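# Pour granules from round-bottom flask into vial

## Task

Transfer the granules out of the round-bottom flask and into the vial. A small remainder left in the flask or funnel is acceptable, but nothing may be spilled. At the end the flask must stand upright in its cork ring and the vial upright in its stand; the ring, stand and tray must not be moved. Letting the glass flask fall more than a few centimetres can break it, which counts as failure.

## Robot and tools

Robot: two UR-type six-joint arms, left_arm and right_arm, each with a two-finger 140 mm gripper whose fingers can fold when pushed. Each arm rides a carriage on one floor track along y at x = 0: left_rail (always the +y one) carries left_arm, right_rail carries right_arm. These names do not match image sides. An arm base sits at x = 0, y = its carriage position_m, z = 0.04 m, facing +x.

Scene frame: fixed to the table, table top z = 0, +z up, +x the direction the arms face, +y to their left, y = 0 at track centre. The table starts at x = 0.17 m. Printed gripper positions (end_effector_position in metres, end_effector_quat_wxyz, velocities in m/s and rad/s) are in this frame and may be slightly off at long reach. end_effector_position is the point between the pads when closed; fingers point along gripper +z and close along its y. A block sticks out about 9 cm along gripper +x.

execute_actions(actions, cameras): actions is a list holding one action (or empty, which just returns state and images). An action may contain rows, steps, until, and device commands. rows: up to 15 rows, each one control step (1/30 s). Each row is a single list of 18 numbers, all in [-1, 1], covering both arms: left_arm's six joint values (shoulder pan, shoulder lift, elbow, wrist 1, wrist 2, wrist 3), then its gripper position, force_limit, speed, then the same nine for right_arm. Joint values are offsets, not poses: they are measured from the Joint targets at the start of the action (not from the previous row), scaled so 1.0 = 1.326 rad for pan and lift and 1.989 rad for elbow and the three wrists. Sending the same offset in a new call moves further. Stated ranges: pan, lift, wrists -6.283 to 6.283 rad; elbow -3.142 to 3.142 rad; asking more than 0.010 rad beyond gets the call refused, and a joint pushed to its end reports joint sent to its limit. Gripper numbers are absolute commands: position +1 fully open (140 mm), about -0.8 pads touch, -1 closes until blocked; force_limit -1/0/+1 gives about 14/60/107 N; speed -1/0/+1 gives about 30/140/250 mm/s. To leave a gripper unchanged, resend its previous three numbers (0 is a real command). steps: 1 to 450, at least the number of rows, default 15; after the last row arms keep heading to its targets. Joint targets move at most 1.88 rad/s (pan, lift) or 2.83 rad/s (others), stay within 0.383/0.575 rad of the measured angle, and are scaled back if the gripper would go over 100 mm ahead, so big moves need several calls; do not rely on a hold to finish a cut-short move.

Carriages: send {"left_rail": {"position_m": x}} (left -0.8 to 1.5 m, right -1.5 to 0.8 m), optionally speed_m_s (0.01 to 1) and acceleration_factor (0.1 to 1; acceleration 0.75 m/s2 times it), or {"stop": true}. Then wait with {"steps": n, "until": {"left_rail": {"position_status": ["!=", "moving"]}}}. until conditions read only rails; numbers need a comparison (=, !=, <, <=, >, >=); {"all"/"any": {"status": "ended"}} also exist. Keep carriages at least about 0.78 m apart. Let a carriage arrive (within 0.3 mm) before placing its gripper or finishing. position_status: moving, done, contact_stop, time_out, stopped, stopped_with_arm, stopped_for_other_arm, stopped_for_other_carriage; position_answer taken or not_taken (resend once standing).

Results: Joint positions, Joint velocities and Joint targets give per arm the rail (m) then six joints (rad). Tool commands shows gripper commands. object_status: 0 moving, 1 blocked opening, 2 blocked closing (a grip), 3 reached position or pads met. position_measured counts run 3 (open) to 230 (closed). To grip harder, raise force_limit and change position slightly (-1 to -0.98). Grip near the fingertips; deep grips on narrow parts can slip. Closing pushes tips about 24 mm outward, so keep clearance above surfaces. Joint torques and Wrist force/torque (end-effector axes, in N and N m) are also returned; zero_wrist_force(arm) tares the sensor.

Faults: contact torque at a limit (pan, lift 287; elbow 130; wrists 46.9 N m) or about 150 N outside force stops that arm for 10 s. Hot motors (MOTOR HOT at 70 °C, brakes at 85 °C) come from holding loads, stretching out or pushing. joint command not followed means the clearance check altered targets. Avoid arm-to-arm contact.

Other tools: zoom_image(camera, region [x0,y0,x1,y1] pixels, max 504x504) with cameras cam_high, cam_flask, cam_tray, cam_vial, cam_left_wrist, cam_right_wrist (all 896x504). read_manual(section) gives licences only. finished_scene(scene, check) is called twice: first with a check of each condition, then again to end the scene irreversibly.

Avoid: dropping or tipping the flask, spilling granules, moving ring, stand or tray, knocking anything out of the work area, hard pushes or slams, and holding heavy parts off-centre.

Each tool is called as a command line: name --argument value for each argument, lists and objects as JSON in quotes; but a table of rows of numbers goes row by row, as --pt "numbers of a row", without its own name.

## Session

Scene 1 is done. I'll look at scene 2's start state.

execute_actions --actions '[]' --cameras '["all"]'

Scene clock: 0.00 s.
left_arm: end_effector_position=(+0.6290, +1.1759, +0.1760) position_measured=3 object_status=3 end_effector_quat_wxyz=(+0.000, +0.000, +1.000, +0.000) end_effector_velocity=(+0.000, +0.001, +0.000) end_effector_angular_velocity=(+0.001, -0.001, +0.001) | right_arm: end_effector_position=(+0.6290, -1.2021, +0.1760) position_measured=3 object_status=3 end_effector_quat_wxyz=(+0.000, +0.000, +1.000, +0.000) end_effector_velocity=(-0.001, +0.001, -0.001) end_effector_angular_velocity=(+0.000, +0.002, +0.001)
Joint positions: left_arm=[1.176 -0.281 -1.556 2.144 -2.158 -1.571 -0.281] | right_arm=[-1.202 -0.281 -1.556 2.144 -2.158 -1.571 -0.281]
Joint velocities: left_arm=[0 0.001 0 0 -0.001 0.001 0] | right_arm=[0 0.001 0.001 0 0.001 0 0]
Joint torques (N m): no reading
Wrist force (N): no reading
Wrist torque (N m): no reading
Wrist force, peak (N): no reading
Joint targets: left_arm=[1.176 -0.281 -1.556 2.144 -2.158 -1.571 -0.280] | right_arm=[-1.202 -0.280 -1.556 2.144 -2.158 -1.571 -0.280]
Tool commands: left_gripper/position=+1.0 left_gripper/force_limit=+1.0 left_gripper/speed=+1.0 right_gripper/position=+1.0 right_gripper/force_limit=+1.0 right_gripper/speed=+1.0
left_rail: position_m=1.176 position_status=done
right_rail: position_m=-1.202 position_status=done

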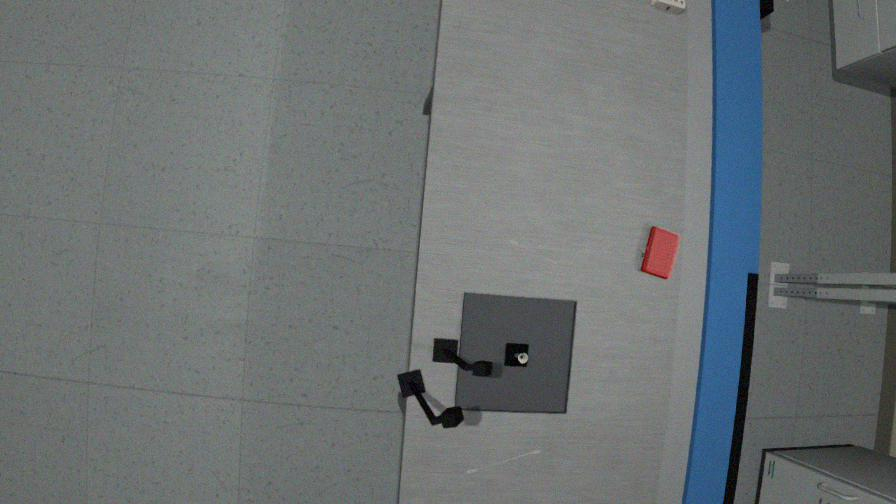

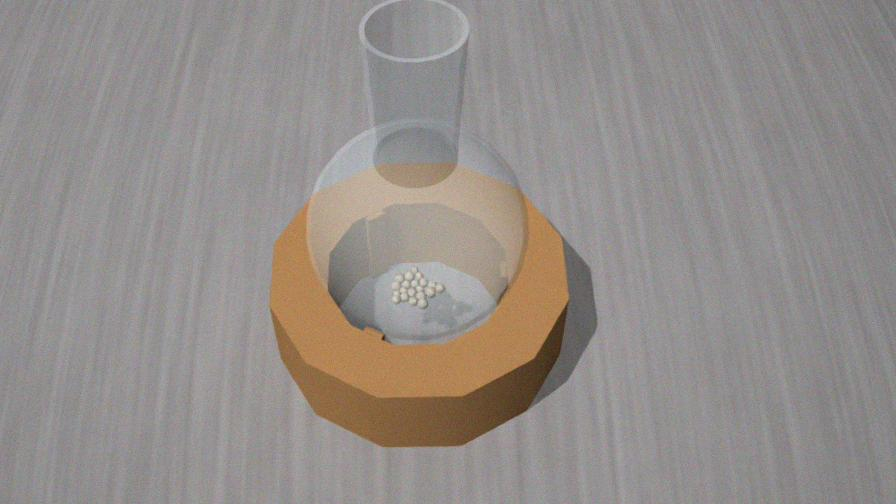

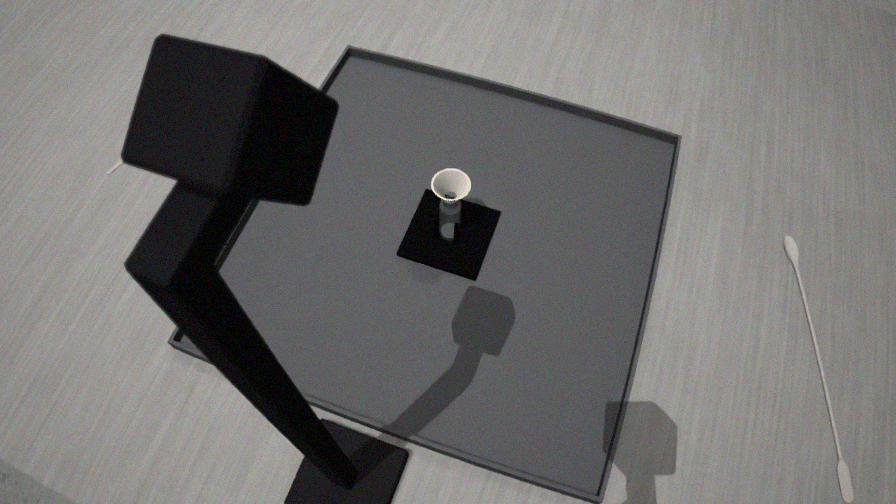

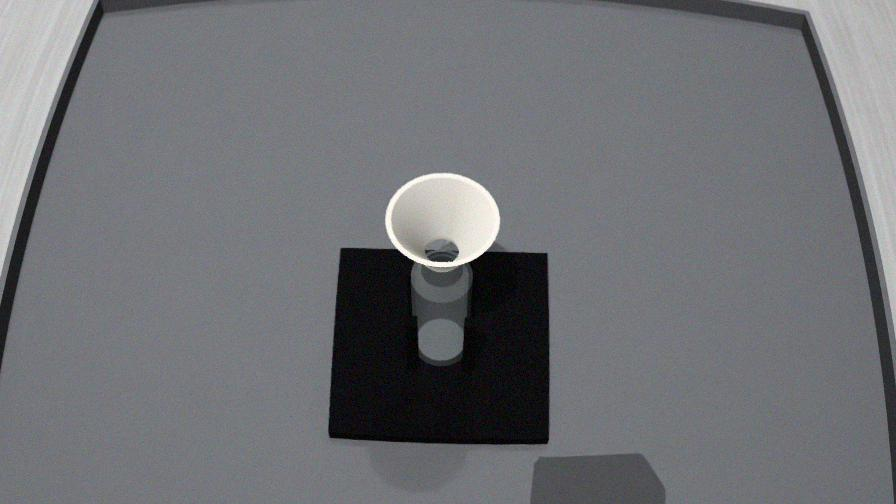

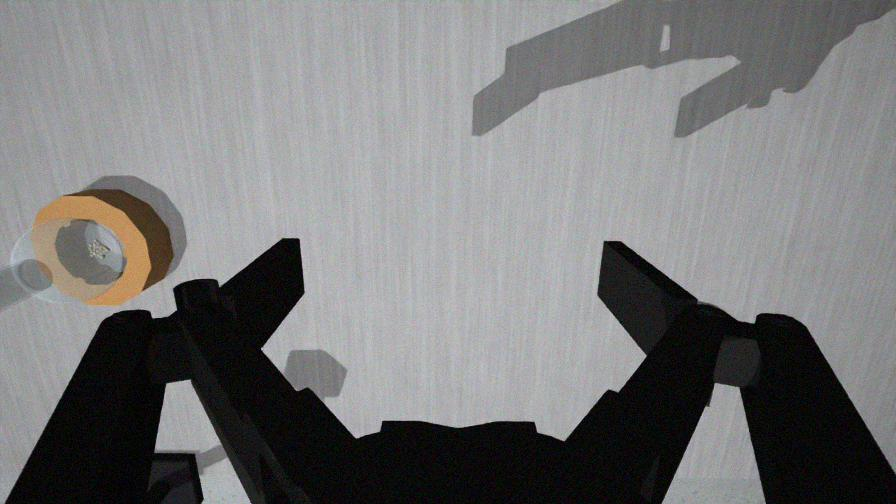

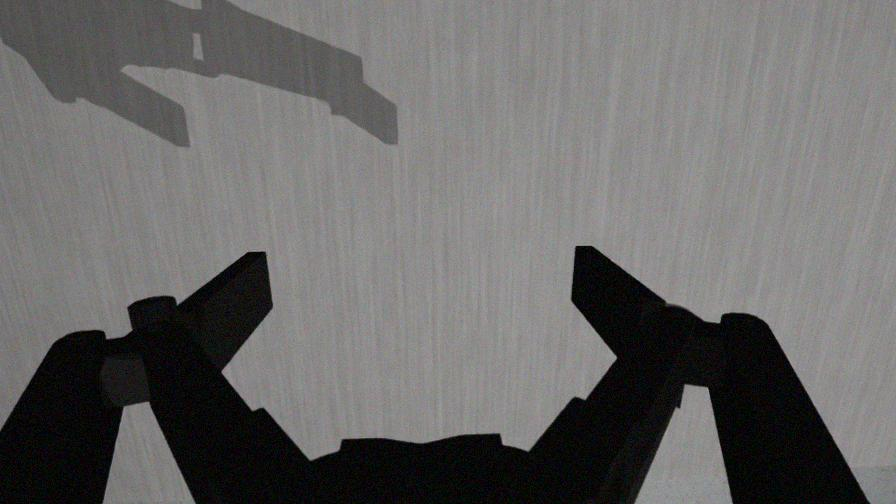

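zoom_image --camera "cam_left_wrist" --region '[0, 140, 224, 320]'

zoom_image --camera "cam_flask" --region '[260, 0, 600, 460]'

zoom_image --camera "cam_high" --region '[390, 270, 600, 440]'

zoom_image --camera "cam_vial" --region '[320, 160, 560, 460]'

Scaled by 2.250 from the camera's 896x504 image, which has a finer 1280x720 frame.

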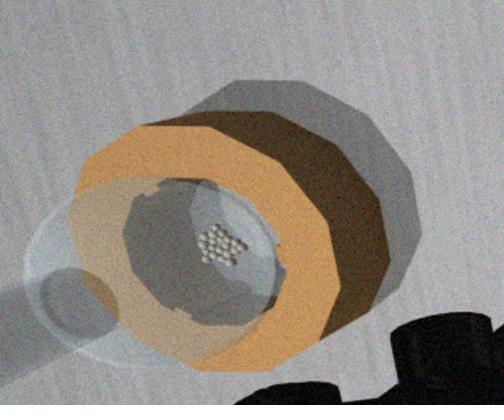

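Scaled by 1.096 from the camera's 896x504 image, which has a finer 1280x720 frame.

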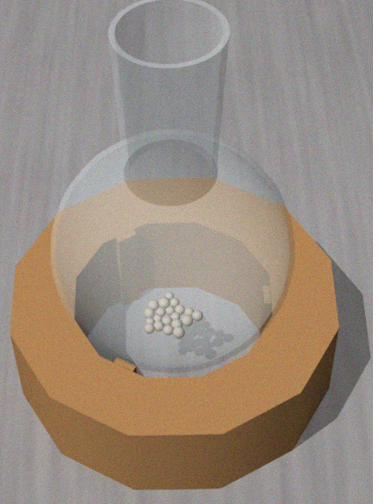

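Scaled by 2.400 from the camera's 896x504 image, which has a finer 1280x720 frame.

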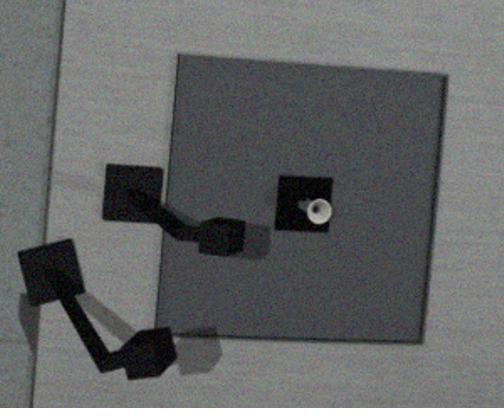

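Scaled by 1.680 from the camera's 896x504 image, which has a finer 1280x720 frame.

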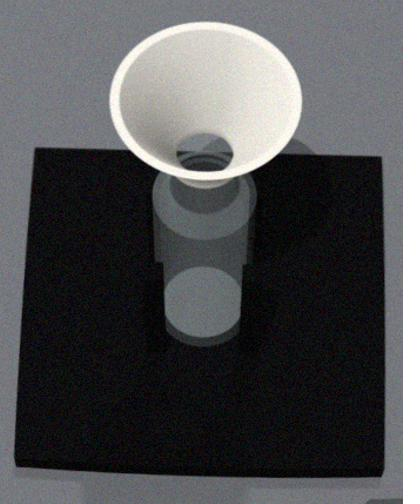

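execute_actions --actions '[{"rows": [[0,0,0,0.00088,0,0,1,1,1,0,0,0,0,0,0,1,1,1],[0,0,0,0.00635,0,0,1,1,1,0,0,0,0,0,0,1,1,1],[0,0,0,0.01915,0,0,1,1,1,0,0,0,0,0,0,1,1,1],[0,0,0,0.04032,0,0,1,1,1,0,0,0,0,0,0,1,1,1],[0,0,0,0.06943,0,0,1,1,1,0,0,0,0,0,0,1,1,1],[0,0,0,0.105,0,0,1,1,1,0,0,0,0,0,0,1,1,1],[0,0,0,0.14479,0,0,1,1,1,0,0,0,0,0,0,1,1,1],[0,0,0,0.18601,0,0,1,1,1,0,0,0,0,0,0,1,1,1],[0,0,0,0.2258,0,0,1,1,1,0,0,0,0,0,0,1,1,1],[0,0,0,0.26137,0,0,1,1,1,0,0,0,0,0,0,1,1,1],[0,0,0,0.29048,0,0,1,1,1,0,0,0,0,0,0,1,1,1],[0,0,0,0.31165,0,0,1,1,1,0,0,0,0,0,0,1,1,1],[0,0,0,0.32445,0,0,1,1,1,0,0,0,0,0,0,1,1,1],[0,0,0,0.32991,0,0,1,1,1,0,0,0,0,0,0,1,1,1],[0,0,0,0.3308,0,0,1,1,1,0,0,0,0,0,0,1,1,1]], "steps": 16}]' --cameras '["cam_left_wrist"]'

Scene clock: 218.60 s.
left_arm: end_effector_position=(+0.4050, +1.2404, +0.1737) position_measured=3 object_status=3 end_effector_quat_wxyz=(-0.310, +0.000, +0.946, +0.089) end_effector_velocity=(+0.000, +0.000, +0.001) end_effector_angular_velocity=(+0.002, +0.001, +0.001) | right_arm: end_effector_position=(+0.6290, -1.2021, +0.1760) position_measured=3 object_status=3 end_effector_quat_wxyz=(+0.000, +0.000, +1.000, +0.000) end_effector_velocity=(+0.001, +0.000, +0.000) end_effector_angular_velocity=(+0.001, +0.000, +0.000)
Joint positions: left_arm=[1.176 -0.281 -1.556 2.144 -1.501 -1.571 -0.28] | right_arm=[-1.202 -0.281 -1.556 2.144 -2.158 -1.571 -0.281]
Joint velocities: left_arm=[0 0 0 -0.001 0.002 0.001 -0.001] | right_arm=[0 0.001 0.001 -0.001 0 0.001 0]
Joint torques (N m): left_arm=[0.24 -43.09 -37.58 0.56 0.18 0.51] | right_arm=[0.68 -44.57 -41.42 -4.29 0.6 0.35]
Wrist force (N): left_arm=[-1.1 -0.7 1.0] | right_arm=[0.3 0.3 0.2]
Wrist torque (N m): left_arm=[-0.06 0.32 0.01] | right_arm=[0.07 -0.07 0.00]
Wrist force, peak (N): left_arm=[-3.0 -0.9 -0.9] | right_arm=[0.9 -0.2 0.3]
Joint targets: left_arm=[1.176 -0.281 -1.556 2.144 -1.500 -1.571 -0.280] | right_arm=[-1.202 -0.280 -1.556 2.144 -2.158 -1.571 -0.280]
left_rail: position_m=1.176 position_status=done
right_rail: position_m=-1.202 position_status=done
Images, in order (width x height): cam_left_wrist 896x504.

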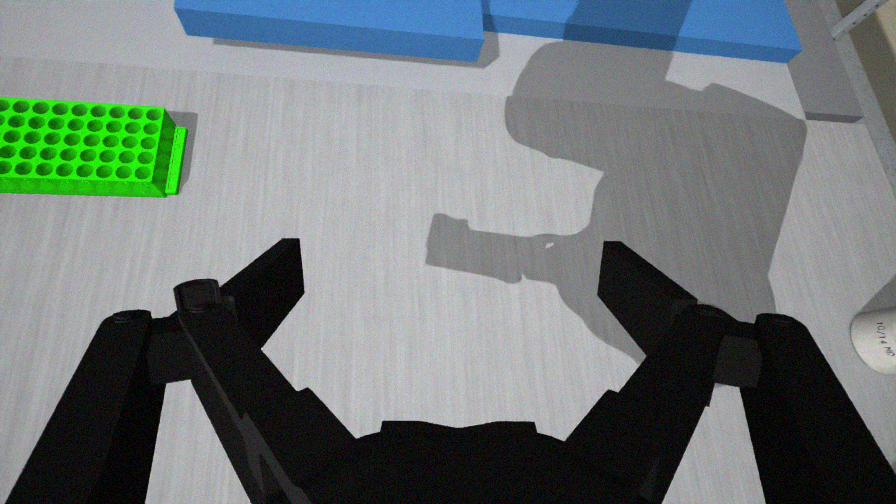

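zoom_image --camera "cam_left_wrist" --region '[0, 40, 224, 220]'

Scaled by 2.250 from the camera's 896x504 image, which has a finer 1280x720 frame.

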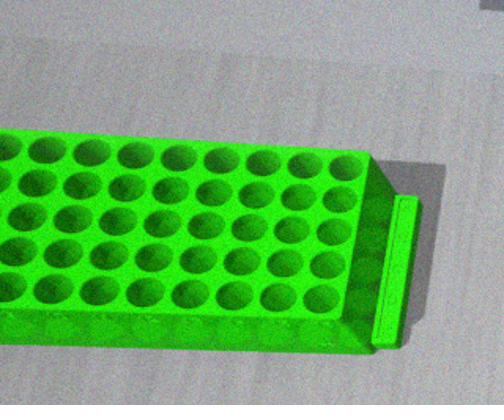

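execute_actions --actions '[{"rows": [[-0.00057,0.00017,0.00018,0.00004,0.00085,0.0001,1,1,1,0,0,0,0,0,0,1,1,1],[-0.00511,0.0015,0.00163,0.00035,0.0076,0.00092,1,1,1,0,0,0,0,0,0,1,1,1],[-0.01604,0.0047,0.00513,0.00111,0.02385,0.00288,1,1,1,0,0,0,0,0,0,1,1,1],[-0.03417,0.01002,0.01093,0.00236,0.05081,0.00613,1,1,1,0,0,0,0,0,0,1,1,1],[-0.05869,0.01721,0.01877,0.00406,0.08727,0.01053,1,1,1,0,0,0,0,0,0,1,1,1],[-0.08717,0.02557,0.02788,0.00603,0.12963,0.01564,1,1,1,0,0,0,0,0,0,1,1,1],[-0.11623,0.03409,0.03717,0.00804,0.17284,0.02085,1,1,1,0,0,0,0,0,0,1,1,1],[-0.14529,0.04261,0.04646,0.01004,0.21605,0.02607,1,1,1,0,0,0,0,0,0,1,1,1],[-0.17435,0.05113,0.05575,0.01205,0.25926,0.03128,1,1,1,0,0,0,0,0,0,1,1,1],[-0.20283,0.05949,0.06486,0.01402,0.30162,0.03639,1,1,1,0,0,0,0,0,0,1,1,1],[-0.22735,0.06668,0.0727,0.01572,0.33808,0.04079,1,1,1,0,0,0,0,0,0,1,1,1],[-0.24548,0.072,0.0785,0.01697,0.36504,0.04404,1,1,1,0,0,0,0,0,0,1,1,1],[-0.25641,0.0752,0.082,0.01773,0.38129,0.046,1,1,1,0,0,0,0,0,0,1,1,1],[-0.26095,0.07653,0.08345,0.01804,0.38804,0.04682,1,1,1,0,0,0,0,0,0,1,1,1],[-0.26152,0.0767,0.08363,0.01808,0.38889,0.04692,1,1,1,0,0,0,0,0,0,1,1,1]], "steps": 45, "left_rail": {"position_m": 1.375}, "until": {"any": {"status": "ended"}}}]' --cameras '["cam_left_wrist"]'

Scene clock: 336.00 s.
left_arm: end_effector_position=(+0.4964, +1.5239, +0.1601) position_measured=3 object_status=3 end_effector_quat_wxyz=(-0.261, +0.349, +0.763, +0.477) end_effector_velocity=(+0.001, +0.002, +0.000) end_effector_angular_velocity=(+0.003, +0.001, -0.005) | right_arm: end_effector_position=(+0.6290, -1.2021, +0.1760) position_measured=3 object_status=3 end_effector_quat_wxyz=(+0.000, +0.000, +1.000, +0.000) end_effector_velocity=(+0.000, +0.001, -0.001) end_effector_angular_velocity=(+0.001, +0.002, +0.000)
Joint positions: left_arm=[1.375 -0.627 -1.455 2.31 -1.465 -0.798 -0.187] | right_arm=[-1.202 -0.281 -1.556 2.144 -2.158 -1.571 -0.281]
Joint velocities: left_arm=[0.001 -0.001 0 0.001 0 0.004 0.001] | right_arm=[0 0.001 0.001 0 0 0 0.001]
Joint torques (N m): left_arm=[-7.91 -30.24 -18.53 1.07 4.36 3.11] | right_arm=[-0.44 -44.32 -41.51 -4.02 0.75 0.92]
Wrist force (N): left_arm=[-1.1 -0.6 1.2] | right_arm=[0.3 0.1 0.3]
Wrist torque (N m): left_arm=[0.01 0.26 0.01] | right_arm=[0.02 -0.06 0.00]
Wrist force, peak (N): left_arm=[-2.0 -4.0 2.2] | right_arm=[0.7 0.1 0.6]
Joint targets: left_arm=[1.375 -0.627 -1.455 2.310 -1.464 -0.797 -0.187] | right_arm=[-1.202 -0.280 -1.556 2.144 -2.158 -1.571 -0.280]
left_rail: position_m=1.375 position_status=done
right_rail: position_m=-1.202 position_status=done
Images, in order (width x height): cam_left_wrist 896x504.

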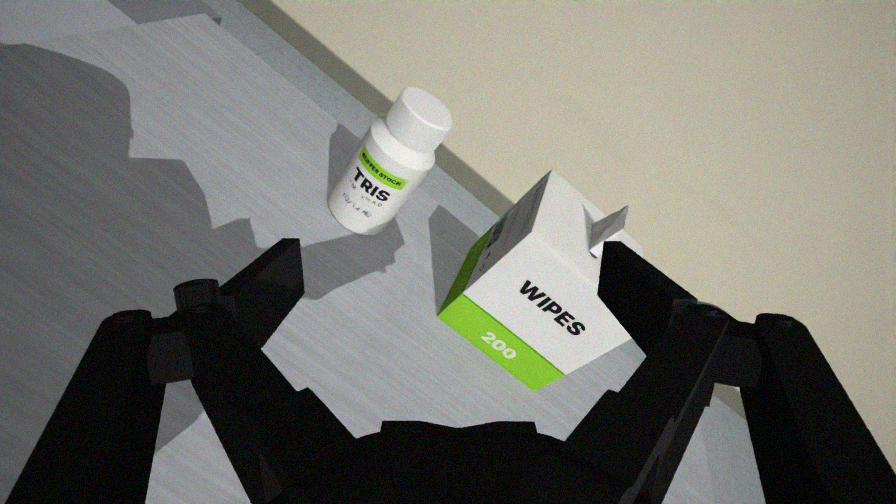

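execute_actions --actions '[{"rows": [[-0.00057,0.00017,0.00018,0.00004,0.00085,0.0001,1,1,1,0,0,0,0,0,0,1,1,1],[-0.00511,0.0015,0.00163,0.00035,0.0076,0.00092,1,1,1,0,0,0,0,0,0,1,1,1],[-0.01604,0.0047,0.00513,0.00111,0.02385,0.00288,1,1,1,0,0,0,0,0,0,1,1,1],[-0.03417,0.01002,0.01093,0.00236,0.05081,0.00613,1,1,1,0,0,0,0,0,0,1,1,1],[-0.05869,0.01721,0.01877,0.00406,0.08727,0.01053,1,1,1,0,0,0,0,0,0,1,1,1],[-0.08717,0.02557,0.02788,0.00603,0.12963,0.01564,1,1,1,0,0,0,0,0,0,1,1,1],[-0.11623,0.03409,0.03717,0.00804,0.17284,0.02085,1,1,1,0,0,0,0,0,0,1,1,1],[-0.14529,0.04261,0.04646,0.01004,0.21605,0.02607,1,1,1,0,0,0,0,0,0,1,1,1],[-0.17435,0.05113,0.05575,0.01205,0.25926,0.03128,1,1,1,0,0,0,0,0,0,1,1,1],[-0.20283,0.05949,0.06486,0.01402,0.30162,0.03639,1,1,1,0,0,0,0,0,0,1,1,1],[-0.22735,0.06668,0.0727,0.01572,0.33808,0.04079,1,1,1,0,0,0,0,0,0,1,1,1],[-0.24548,0.072,0.0785,0.01697,0.36504,0.04404,1,1,1,0,0,0,0,0,0,1,1,1],[-0.25641,0.0752,0.082,0.01773,0.38129,0.046,1,1,1,0,0,0,0,0,0,1,1,1],[-0.26095,0.07653,0.08345,0.01804,0.38804,0.04682,1,1,1,0,0,0,0,0,0,1,1,1],[-0.26152,0.0767,0.08363,0.01808,0.38889,0.04692,1,1,1,0,0,0,0,0,0,1,1,1]], "steps": 16}]' --cameras '["cam_left_wrist"]'

Scene clock: 363.70 s.
left_arm: end_effector_position=(+0.6459, +1.3602, +0.1866) position_measured=3 object_status=3 end_effector_quat_wxyz=(-0.102, +0.601, +0.395, +0.687) end_effector_velocity=(+0.000, -0.001, +0.000) end_effector_angular_velocity=(+0.002, +0.001, -0.004) | right_arm: end_effector_position=(+0.6290, -1.2021, +0.1760) position_measured=3 object_status=3 end_effector_quat_wxyz=(+0.000, +0.000, +1.000, +0.000) end_effector_velocity=(+0.000, +0.000, +0.000) end_effector_angular_velocity=(+0.000, +0.000, +0.001)
Joint positions: left_arm=[1.375 -0.94 -1.363 2.461 -1.432 -0.104 -0.103] | right_arm=[-1.202 -0.281 -1.556 2.144 -2.158 -1.571 -0.281]
Joint velocities: left_arm=[0 -0.002 0.001 0.001 0.001 0.002 0.001] | right_arm=[0 0 0 0 0.001 0 0]
Joint torques (N m): left_arm=[-12.55 -29.28 -10.12 0.69 3.42 2.91] | right_arm=[-2.93 -45.58 -41.34 -4.68 0.17 0.36]
Wrist force (N): left_arm=[-1.8 -0.9 1.1] | right_arm=[0.1 0.2 0.2]
Wrist torque (N m): left_arm=[-0.03 0.31 -0.04] | right_arm=[0.04 -0.02 0.00]
Wrist force, peak (N): left_arm=[-3.4 -0.2 -0.4] | right_arm=[0.4 0.4 0.6]
Joint targets: left_arm=[1.375 -0.940 -1.363 2.461 -1.432 -0.104 -0.103] | right_arm=[-1.202 -0.280 -1.556 2.144 -2.158 -1.571 -0.280]
left_rail: position_m=1.375 position_status=done
right_rail: position_m=-1.202 position_status=done
Images, in order (width x height): cam_left_wrist 896x504.

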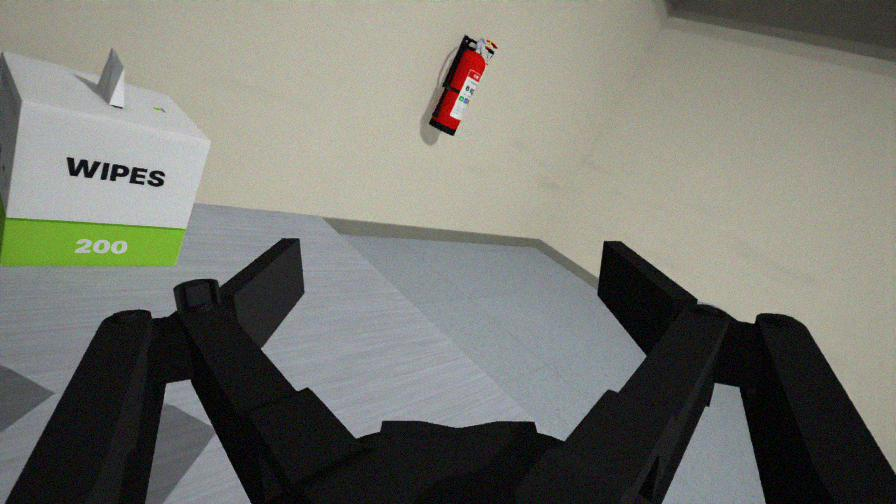

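execute_actions --actions '[{"rows": [[-0.00063,0.00019,0.0002,0.00004,0.00094,0.00011,1,1,1,0,0,0,0,0,0,1,1,1],[-0.00562,0.00165,0.00179,0.00039,0.00839,0.00101,1,1,1,0,0,0,0,0,0,1,1,1],[-0.01764,0.00519,0.00561,0.00123,0.02632,0.00318,1,1,1,0,0,0,0,0,0,1,1,1],[-0.03757,0.01105,0.01196,0.00262,0.05607,0.00677,1,1,1,0,0,0,0,0,0,1,1,1],[-0.06452,0.01897,0.02054,0.0045,0.0963,0.01162,1,1,1,0,0,0,0,0,0,1,1,1],[-0.09584,0.02818,0.0305,0.00668,0.14304,0.01726,1,1,1,0,0,0,0,0,0,1,1,1],[-0.12779,0.03758,0.04067,0.00891,0.19073,0.02301,1,1,1,0,0,0,0,0,0,1,1,1],[-0.15974,0.04697,0.05084,0.01114,0.23841,0.02877,1,1,1,0,0,0,0,0,0,1,1,1],[-0.19169,0.05637,0.06101,0.01337,0.28609,0.03452,1,1,1,0,0,0,0,0,0,1,1,1],[-0.22301,0.06558,0.07097,0.01555,0.33283,0.04016,1,1,1,0,0,0,0,0,0,1,1,1],[-0.24996,0.0735,0.07955,0.01743,0.37306,0.04501,1,1,1,0,0,0,0,0,0,1,1,1],[-0.26989,0.07936,0.0859,0.01882,0.40281,0.0486,1,1,1,0,0,0,0,0,0,1,1,1],[-0.28191,0.0829,0.08972,0.01966,0.42074,0.05077,1,1,1,0,0,0,0,0,0,1,1,1],[-0.2869,0.08436,0.09131,0.02001,0.42819,0.05167,1,1,1,0,0,0,0,0,0,1,1,1],[-0.28753,0.08455,0.09151,0.02005,0.42913,0.05178,1,1,1,0,0,0,0,0,0,1,1,1]], "steps": 24}]' --cameras '["cam_left_wrist", "cam_flask"]'

Scene clock: 388.00 s.
left_arm: end_effector_position=(+0.5643, +0.9960, +0.1292) position_measured=3 object_status=3 end_effector_quat_wxyz=(+0.152, +0.689, -0.132, +0.696) end_effector_velocity=(-0.001, -0.001, +0.000) end_effector_angular_velocity=(+0.000, +0.000, -0.003) | right_arm: end_effector_position=(+0.6290, -1.2021, +0.1760) position_measured=3 object_status=3 end_effector_quat_wxyz=(+0.000, +0.000, +1.000, +0.000) end_effector_velocity=(-0.001, +0.001, -0.001) end_effector_angular_velocity=(+0.001, +0.001, +0.001)
Joint positions: left_arm=[1.375 -1.293 -1.259 2.629 -1.395 0.682 -0.007] | right_arm=[-1.202 -0.281 -1.556 2.144 -2.158 -1.571 -0.281]
Joint velocities: left_arm=[0 -0.001 0 0 0 0.002 0] | right_arm=[0 0.001 -0.001 0.002 0 0.001 0]
Joint torques (N m): left_arm=[-15.95 -27.33 0.03 -0.11 3.12 2.86] | right_arm=[3.47 -44.26 -41.62 -4.31 0.55 0.58]
Wrist force (N): left_arm=[-1.7 -1.5 1.5] | right_arm=[0.2 0.1 0.3]
Wrist torque (N m): left_arm=[-0.15 0.32 -0.04] | right_arm=[0.02 -0.04 0.00]
Wrist force, peak (N): left_arm=[0.3 -1.9 4.5] | right_arm=[0.7 0.3 0.5]
Joint targets: left_arm=[1.375 -1.293 -1.259 2.629 -1.395 0.682 -0.007] | right_arm=[-1.202 -0.280 -1.556 2.144 -2.158 -1.571 -0.280]
left_rail: position_m=1.375 position_status=done
right_rail: position_m=-1.202 position_status=done
Images, in order (width x height): cam_flask 896x504, cam_left_wrist 896x504.

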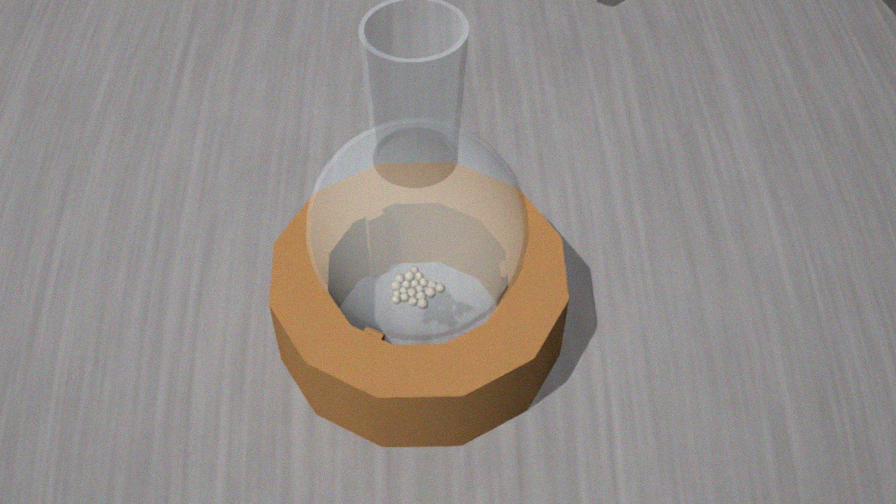

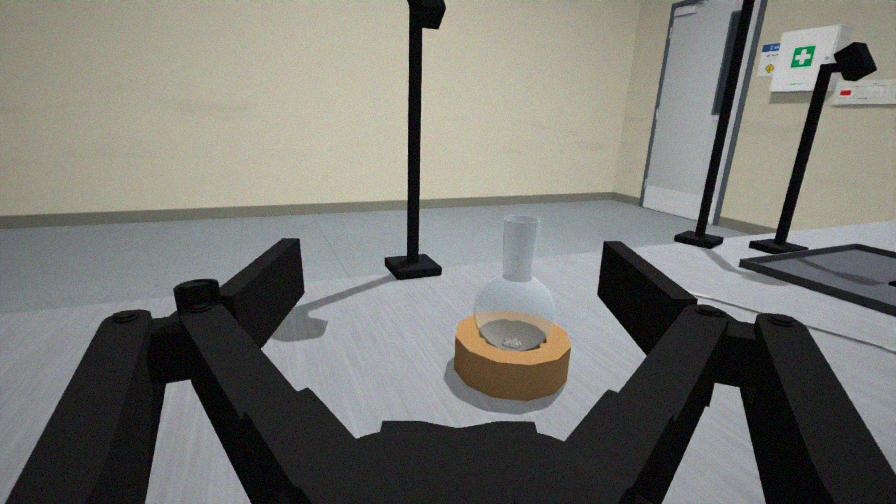

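zoom_image --camera "cam_left_wrist" --region '[430, 200, 600, 410]'

zoom_image --camera "cam_left_wrist" --region '[480, 200, 560, 290]'

Scaled by 2.400 from the camera's 896x504 image, which has a finer 1280x720 frame.

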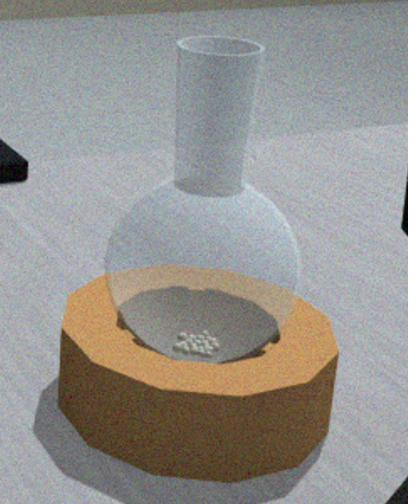

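Scaled by 5.600 from the camera's 896x504 image, which has a finer 1280x720 frame.

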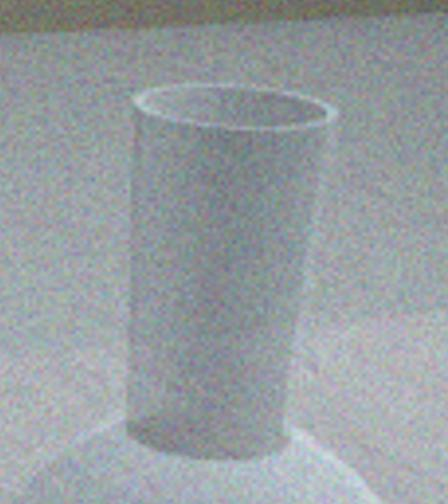

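execute_actions --actions '[{"rows": [[0.00036,0.0003,-0.00029,0.00012,0.00037,0.00001,1,1,1,0,0,0,0,0,0,1,1,1],[0.00262,0.00214,-0.00208,0.00089,0.00267,0.00007,1,1,1,0,0,0,0,0,0,1,1,1],[0.00791,0.00646,-0.00626,0.00269,0.00806,0.0002,1,1,1,0,0,0,0,0,0,1,1,1],[0.01665,0.0136,-0.01319,0.00565,0.01697,0.00043,1,1,1,0,0,0,0,0,0,1,1,1],[0.02867,0.02342,-0.02271,0.00974,0.02922,0.00074,1,1,1,0,0,0,0,0,0,1,1,1],[0.04335,0.03541,-0.03434,0.01472,0.04419,0.00112,1,1,1,0,0,0,0,0,0,1,1,1],[0.05979,0.04883,-0.04736,0.0203,0.06094,0.00154,1,1,1,0,0,0,0,0,0,1,1,1],[0.0768,0.06274,-0.06084,0.02609,0.07829,0.00198,1,1,1,0,0,0,0,0,0,1,1,1],[0.09324,0.07616,-0.07386,0.03167,0.09504,0.0024,1,1,1,0,0,0,0,0,0,1,1,1],[0.10792,0.08815,-0.08549,0.03665,0.11001,0.00278,1,1,1,0,0,0,0,0,0,1,1,1],[0.11994,0.09797,-0.09501,0.04074,0.12226,0.00309,1,1,1,0,0,0,0,0,0,1,1,1],[0.12868,0.10511,-0.10194,0.0437,0.13117,0.00332,1,1,1,0,0,0,0,0,0,1,1,1],[0.13397,0.10943,-0.10612,0.0455,0.13656,0.00345,1,1,1,0,0,0,0,0,0,1,1,1],[0.13622,0.11127,-0.10791,0.04626,0.13885,0.00351,1,1,1,0,0,0,0,0,0,1,1,1],[0.13659,0.11157,-0.1082,0.04639,0.13923,0.00352,1,1,1,0,0,0,0,0,0,1,1,1]], "steps": 18}]' --cameras '["cam_left_wrist", "cam_flask"]'

Scene clock: 480.50 s.
left_arm: end_effector_position=(+0.6423, +0.9097, +0.0985) position_measured=3 object_status=3 end_effector_quat_wxyz=(+0.175, +0.685, -0.175, +0.685) end_effector_velocity=(+0.001, -0.001, +0.000) end_effector_angular_velocity=(+0.000, -0.001, -0.002) | right_arm: end_effector_position=(+0.6290, -1.2021, +0.1760) position_measured=3 object_status=3 end_effector_quat_wxyz=(+0.000, +0.000, +1.000, +0.000) end_effector_velocity=(+0.000, +0.000, +0.000) end_effector_angular_velocity=(+0.000, +0.000, +0.002)
Joint positions: left_arm=[1.375 -1.112 -1.111 2.414 -1.303 0.959 0] | right_arm=[-1.202 -0.281 -1.556 2.144 -2.158 -1.571 -0.281]
Joint velocities: left_arm=[0 0.002 0.001 -0.003 0.001 0.003 0.001] | right_arm=[0 0.001 0.001 0 0 0 -0.001]
Joint torques (N m): left_arm=[7.32 -49.04 -22.28 -1.34 2.91 2.89] | right_arm=[0.74 -43.97 -41.9 -4.04 0.35 0.48]
Wrist force (N): left_arm=[-1.3 -1.2 1.0] | right_arm=[0.6 0.2 0.1]
Wrist torque (N m): left_arm=[-0.04 0.23 -0.04] | right_arm=[0.05 -0.14 0.00]
Wrist force, peak (N): left_arm=[-2.2 -0.8 3.8] | right_arm=[0.7 0.1 0.4]
Joint targets: left_arm=[1.375 -1.112 -1.111 2.414 -1.303 0.959 0.000] | right_arm=[-1.202 -0.280 -1.556 2.144 -2.158 -1.571 -0.280]
left_rail: position_m=1.375 position_status=done
right_rail: position_m=-1.202 position_status=done
Images, in order (width x height): cam_flask 896x504, cam_left_wrist 896x504.

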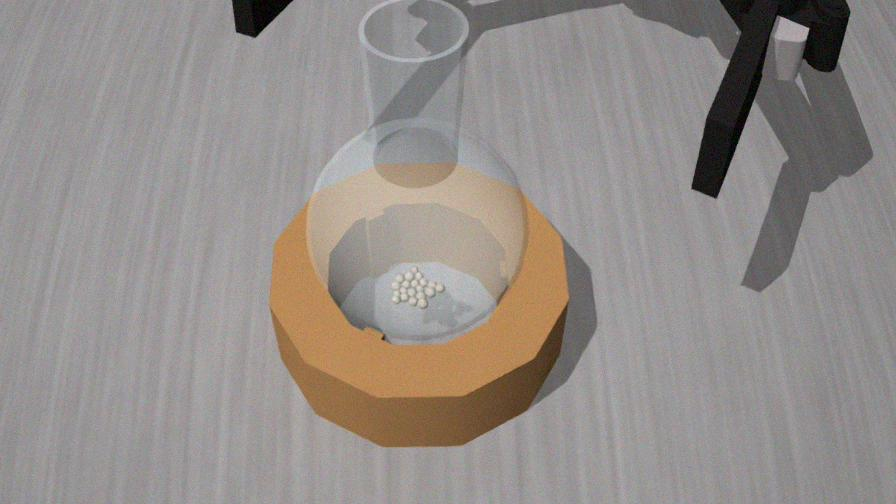

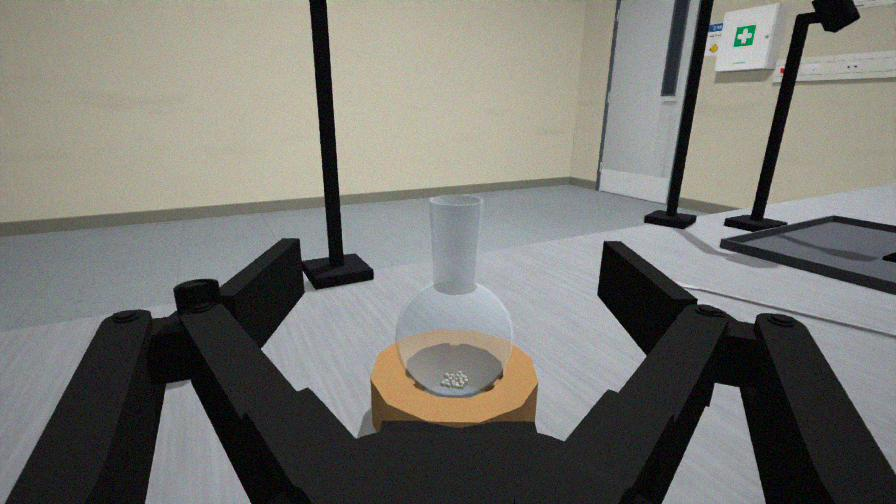

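zoom_image --camera "cam_left_wrist" --region '[410, 170, 500, 300]'

zoom_image --camera "cam_left_wrist" --region '[425, 185, 490, 225]'

Scaled by 3.877 from the camera's 896x504 image, which has a finer 1280x720 frame.

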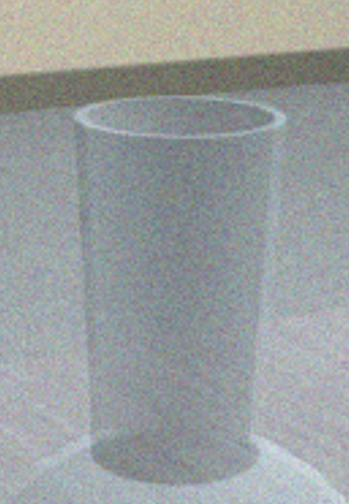

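Scaled by 7.754 from the camera's 896x504 image, which has a finer 1280x720 frame.

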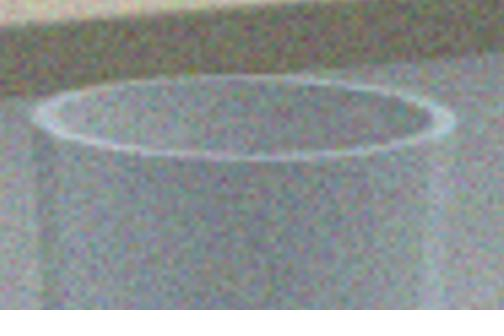

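execute_actions --actions '[{"rows": [[0.00003,0.00004,-0.00008,0.00005,0.00002,0,-0.1,-0.6,1,0,0,0,0,0,0,1,1,1],[0.00018,0.00024,-0.00051,0.00035,0.00012,0,-0.1,-0.6,1,0,0,0,0,0,0,1,1,1],[0.00047,0.00064,-0.00137,0.00094,0.00031,0,-0.1,-0.6,1,0,0,0,0,0,0,1,1,1],[0.00085,0.00116,-0.00249,0.00171,0.00056,0,-0.1,-0.6,1,0,0,0,0,0,0,1,1,1],[0.00123,0.00169,-0.00361,0.00248,0.00082,0,-0.1,-0.6,1,0,0,0,0,0,0,1,1,1],[0.00152,0.00209,-0.00446,0.00307,0.00101,0,-0.1,-0.6,1,0,0,0,0,0,0,1,1,1],[0.00167,0.00229,-0.00489,0.00337,0.00111,0,-0.1,-0.6,1,0,0,0,0,0,0,1,1,1],[0.00169,0.00233,-0.00497,0.00342,0.00113,0,-0.1,-0.6,1,0,0,0,0,0,0,1,1,1]], "steps": 16}]' --cameras '["cam_left_wrist", "cam_flask"]'

Scene clock: 587.77 s.
left_arm: end_effector_position=(+0.6455, +0.9056, +0.0987) position_measured=141 object_status=3 end_effector_quat_wxyz=(+0.175, +0.685, -0.175, +0.685) end_effector_velocity=(+0.000, -0.001, +0.000) end_effector_angular_velocity=(-0.001, +0.000, -0.001) | right_arm: end_effector_position=(+0.6290, -1.2021, +0.1760) position_measured=3 object_status=3 end_effector_quat_wxyz=(+0.000, +0.000, +1.000, +0.000) end_effector_velocity=(-0.001, +0.001, -0.001) end_effector_angular_velocity=(+0.000, +0.001, +0.002)
Joint positions: left_arm=[1.375 -1.109 -1.108 2.404 -1.296 0.961 0] | right_arm=[-1.202 -0.281 -1.556 2.144 -2.158 -1.571 -0.281]
Joint velocities: left_arm=[0 0 0 -0.001 0.001 0.001 -0.001] | right_arm=[0 0.002 0 0.001 0 0 0]
Joint torques (N m): left_arm=[10.97 -43.2 -23.41 -0.13 3.07 2.93] | right_arm=[0.62 -45.86 -41.19 -4.46 0.42 0.69]
Wrist force (N): left_arm=[-1.7 -1.4 1.0] | right_arm=[0.0 0.0 0.2]
Wrist torque (N m): left_arm=[-0.08 0.27 -0.04] | right_arm=[0.00 0.01 0.00]
Wrist force, peak (N): left_arm=[-1.9 -0.7 1.8] | right_arm=[0.2 0.1 0.8]
Joint targets: left_arm=[1.375 -1.109 -1.108 2.404 -1.296 0.961 0.000] | right_arm=[-1.202 -0.280 -1.556 2.144 -2.158 -1.571 -0.280]
left_rail: position_m=1.375 position_status=done
right_rail: position_m=-1.202 position_status=done
Images, in order (width x height): cam_flask 896x504, cam_left_wrist 896x504.

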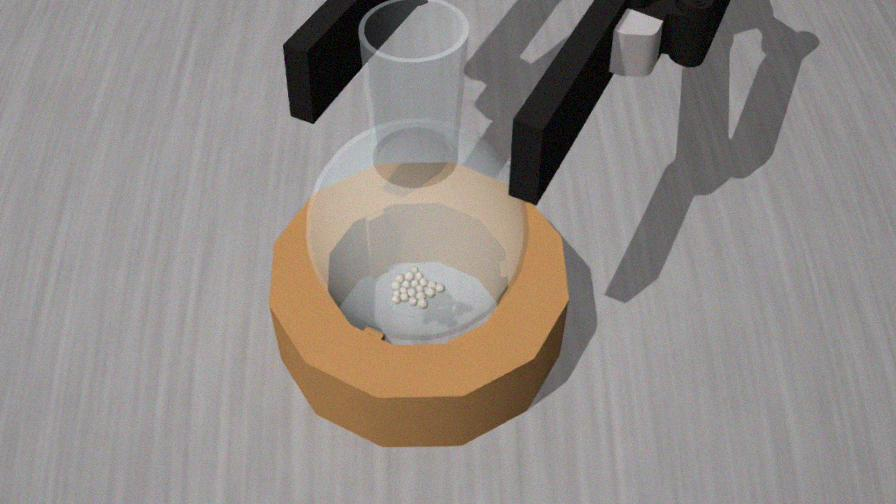

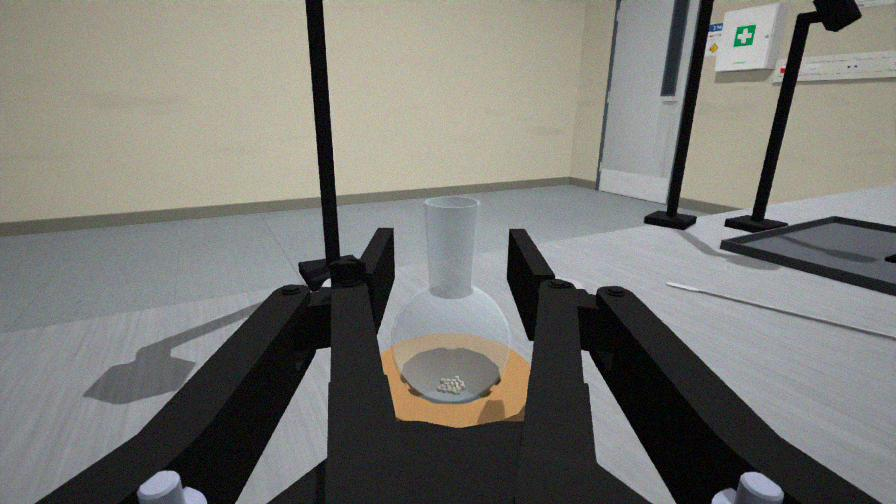

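zoom_image --camera "cam_left_wrist" --region '[420, 185, 485, 225]'

zoom_image --camera "cam_left_wrist" --region '[360, 180, 550, 340]'

zoom_image --camera "cam_flask" --region '[270, 0, 600, 220]'

Scaled by 7.754 from the camera's 896x504 image, which has a finer 1280x720 frame.

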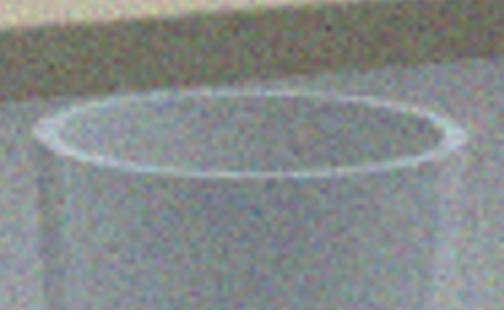

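Scaled by 2.653 from the camera's 896x504 image, which has a finer 1280x720 frame.

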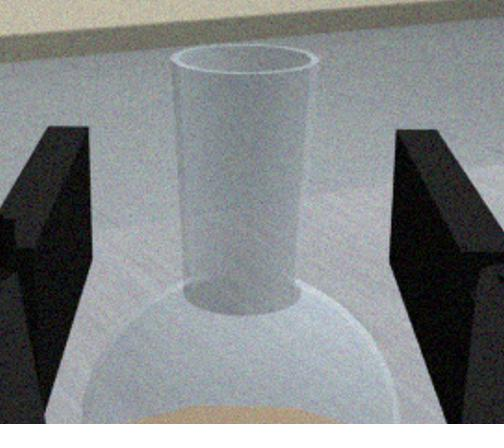

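Scaled by 1.527 from the camera's 896x504 image, which has a finer 1280x720 frame.

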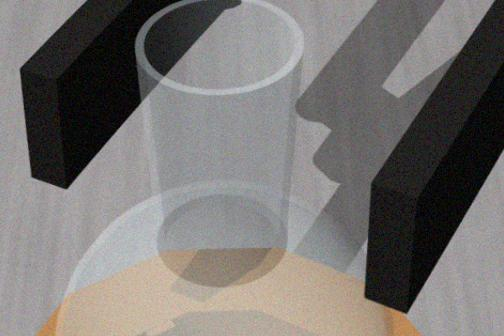

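execute_actions --actions '[{"rows": [[0,0,0,0,0,0,-1,-0.6,-1,0,0,0,0,0,0,1,1,1]], "steps": 30}]' --cameras '["cam_left_wrist", "cam_flask"]'

Scene clock: 632.43 s.
left_arm: end_effector_position=(+0.6456, +0.9055, +0.0987) position_measured=197 object_status=2 end_effector_quat_wxyz=(+0.175, +0.685, -0.175, +0.685) end_effector_velocity=(+0.000, +0.000, +0.000) end_effector_angular_velocity=(-0.001, +0.000, +0.000) | right_arm: end_effector_position=(+0.6290, -1.2021, +0.1760) position_measured=3 object_status=3 end_effector_quat_wxyz=(+0.000, +0.000, +1.000, +0.000) end_effector_velocity=(+0.000, -0.001, -0.001) end_effector_angular_velocity=(+0.001, +0.002, -0.001)
Joint positions: left_arm=[1.375 -1.109 -1.108 2.404 -1.296 0.961 0] | right_arm=[-1.202 -0.281 -1.556 2.144 -2.158 -1.571 -0.281]
Joint velocities: left_arm=[0 -0.001 0 0 0 0 0] | right_arm=[0 -0.001 0.002 0 0 0 0]
Joint torques (N m): left_arm=[9.57 -45.49 -17.81 -2.66 2.74 2.76] | right_arm=[2.86 -46.09 -40.62 -4.44 -0.02 1]
Wrist force (N): left_arm=[-1.6 -1.2 1.1] | right_arm=[0.2 0.3 0.4]
Wrist torque (N m): left_arm=[-0.09 0.26 -0.05] | right_arm=[0.07 -0.04 0.00]
Wrist force, peak (N): left_arm=[-1.6 -1.2 1.9] | right_arm=[0.6 0.3 0.3]
Joint targets: left_arm=[1.375 -1.109 -1.108 2.404 -1.296 0.961 0.000] | right_arm=[-1.202 -0.280 -1.556 2.144 -2.158 -1.571 -0.280]
left_rail: position_m=1.375 position_status=done
right_rail: position_m=-1.202 position_status=done
Images, in order (width x height): cam_flask 896x504, cam_left_wrist 896x504.

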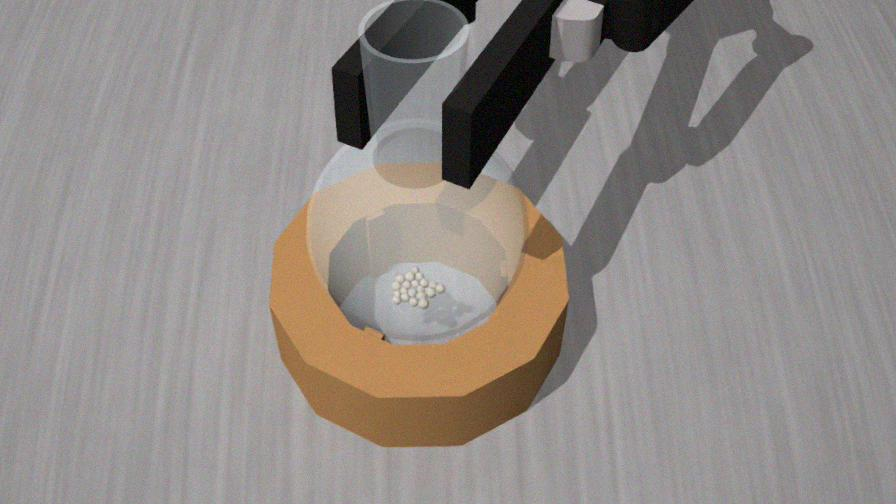

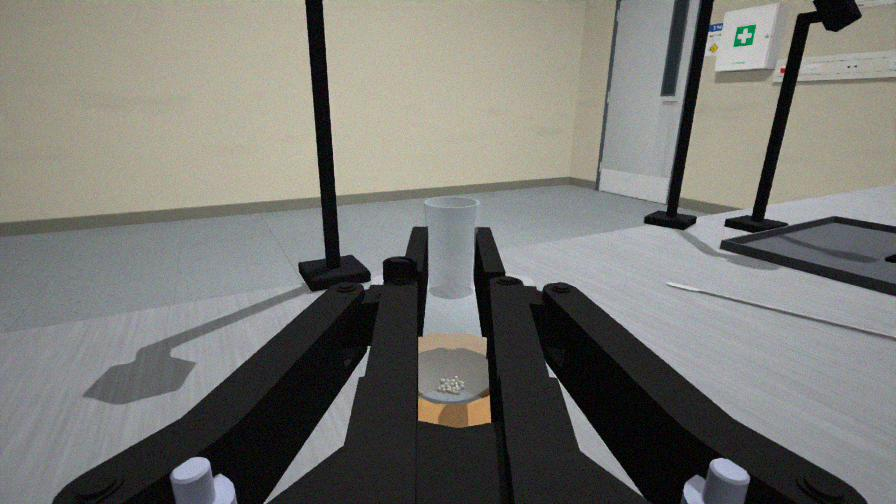

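execute_actions --actions '[]' --cameras '["cam_flask", "cam_left_wrist"]'

Scene clock: 668.20 s.
left_arm: end_effector_position=(+0.6456, +0.9055, +0.0987) position_measured=197 object_status=2 end_effector_quat_wxyz=(+0.175, +0.685, -0.175, +0.685) end_effector_velocity=(+0.000, +0.000, +0.000) end_effector_angular_velocity=(+0.000, +0.000, +0.001) | right_arm: end_effector_position=(+0.6290, -1.2021, +0.1760) position_measured=3 object_status=3 end_effector_quat_wxyz=(+0.000, +0.000, +1.000, +0.000) end_effector_velocity=(+0.000, +0.000, +0.001) end_effector_angular_velocity=(+0.000, -0.001, +0.000)
Joint positions: left_arm=[1.375 -1.109 -1.108 2.404 -1.296 0.961 0] | right_arm=[-1.202 -0.281 -1.556 2.144 -2.158 -1.571 -0.281]
Joint velocities: left_arm=[0 0 0 0 0 -0.001 0] | right_arm=[0 0 -0.001 -0.001 0.001 0 0.001]
Joint torques (N m): left_arm=[8.27 -45.62 -12.02 -3.53 2.45 2.15] | right_arm=[3.06 -44.53 -41.15 -4.12 0.51 1.06]
Wrist force (N): left_arm=[-1.3 -1.0 1.0] | right_arm=[0.5 0.2 0.1]
Wrist torque (N m): left_arm=[-0.05 0.19 -0.05] | right_arm=[0.04 -0.11 0.01]
Wrist force, peak (N): left_arm=[-1.4 -1.0 1.8] | right_arm=[0.7 0.3 0.6]
Joint targets: left_arm=[1.375 -1.109 -1.108 2.404 -1.296 0.961 0.000] | right_arm=[-1.202 -0.280 -1.556 2.144 -2.158 -1.571 -0.280]
Tool commands: left_gripper/position=-1.0 left_gripper/force_limit=-0.6 left_gripper/speed=-1.0 right_gripper/position=+1.0 right_gripper/force_limit=+1.0 right_gripper/speed=+1.0
left_rail: position_m=1.375 position_status=done
right_rail: position_m=-1.202 position_status=done
Images, in order (width x height): cam_flask 896x504, cam_left_wrist 896x504.

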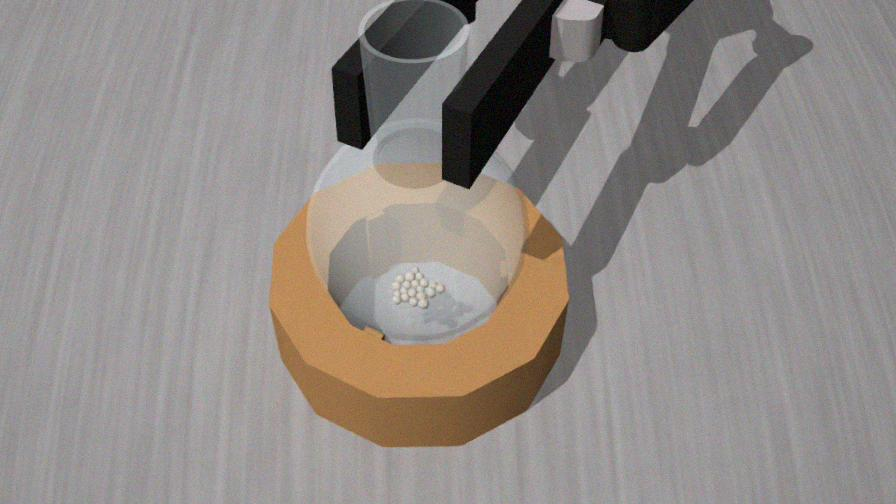

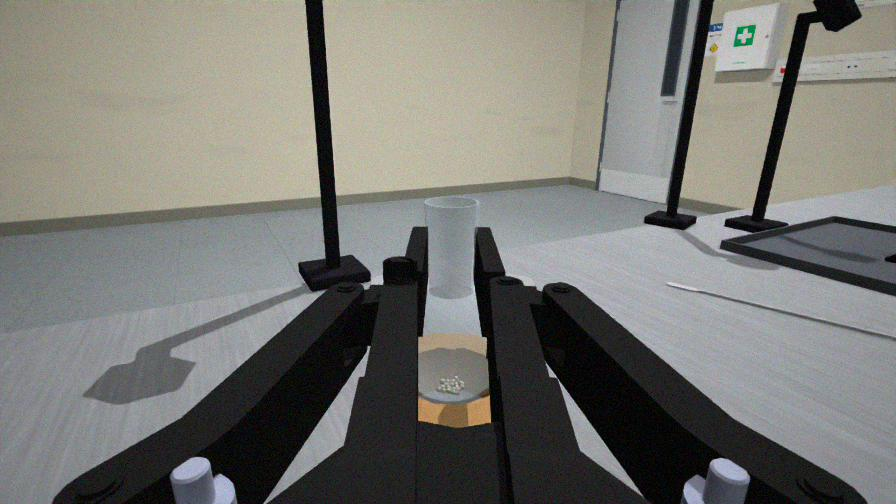

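zoom_image --camera "cam_left_wrist" --region '[404, 182, 500, 236]'

Scaled by 5.250 from the camera's 896x504 image, which has a finer 1280x720 frame.

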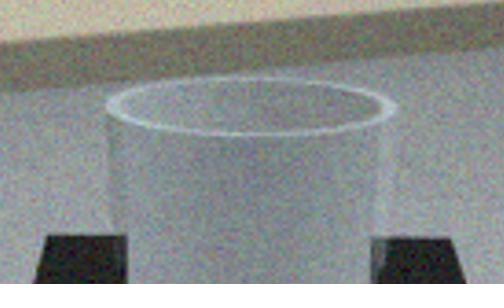

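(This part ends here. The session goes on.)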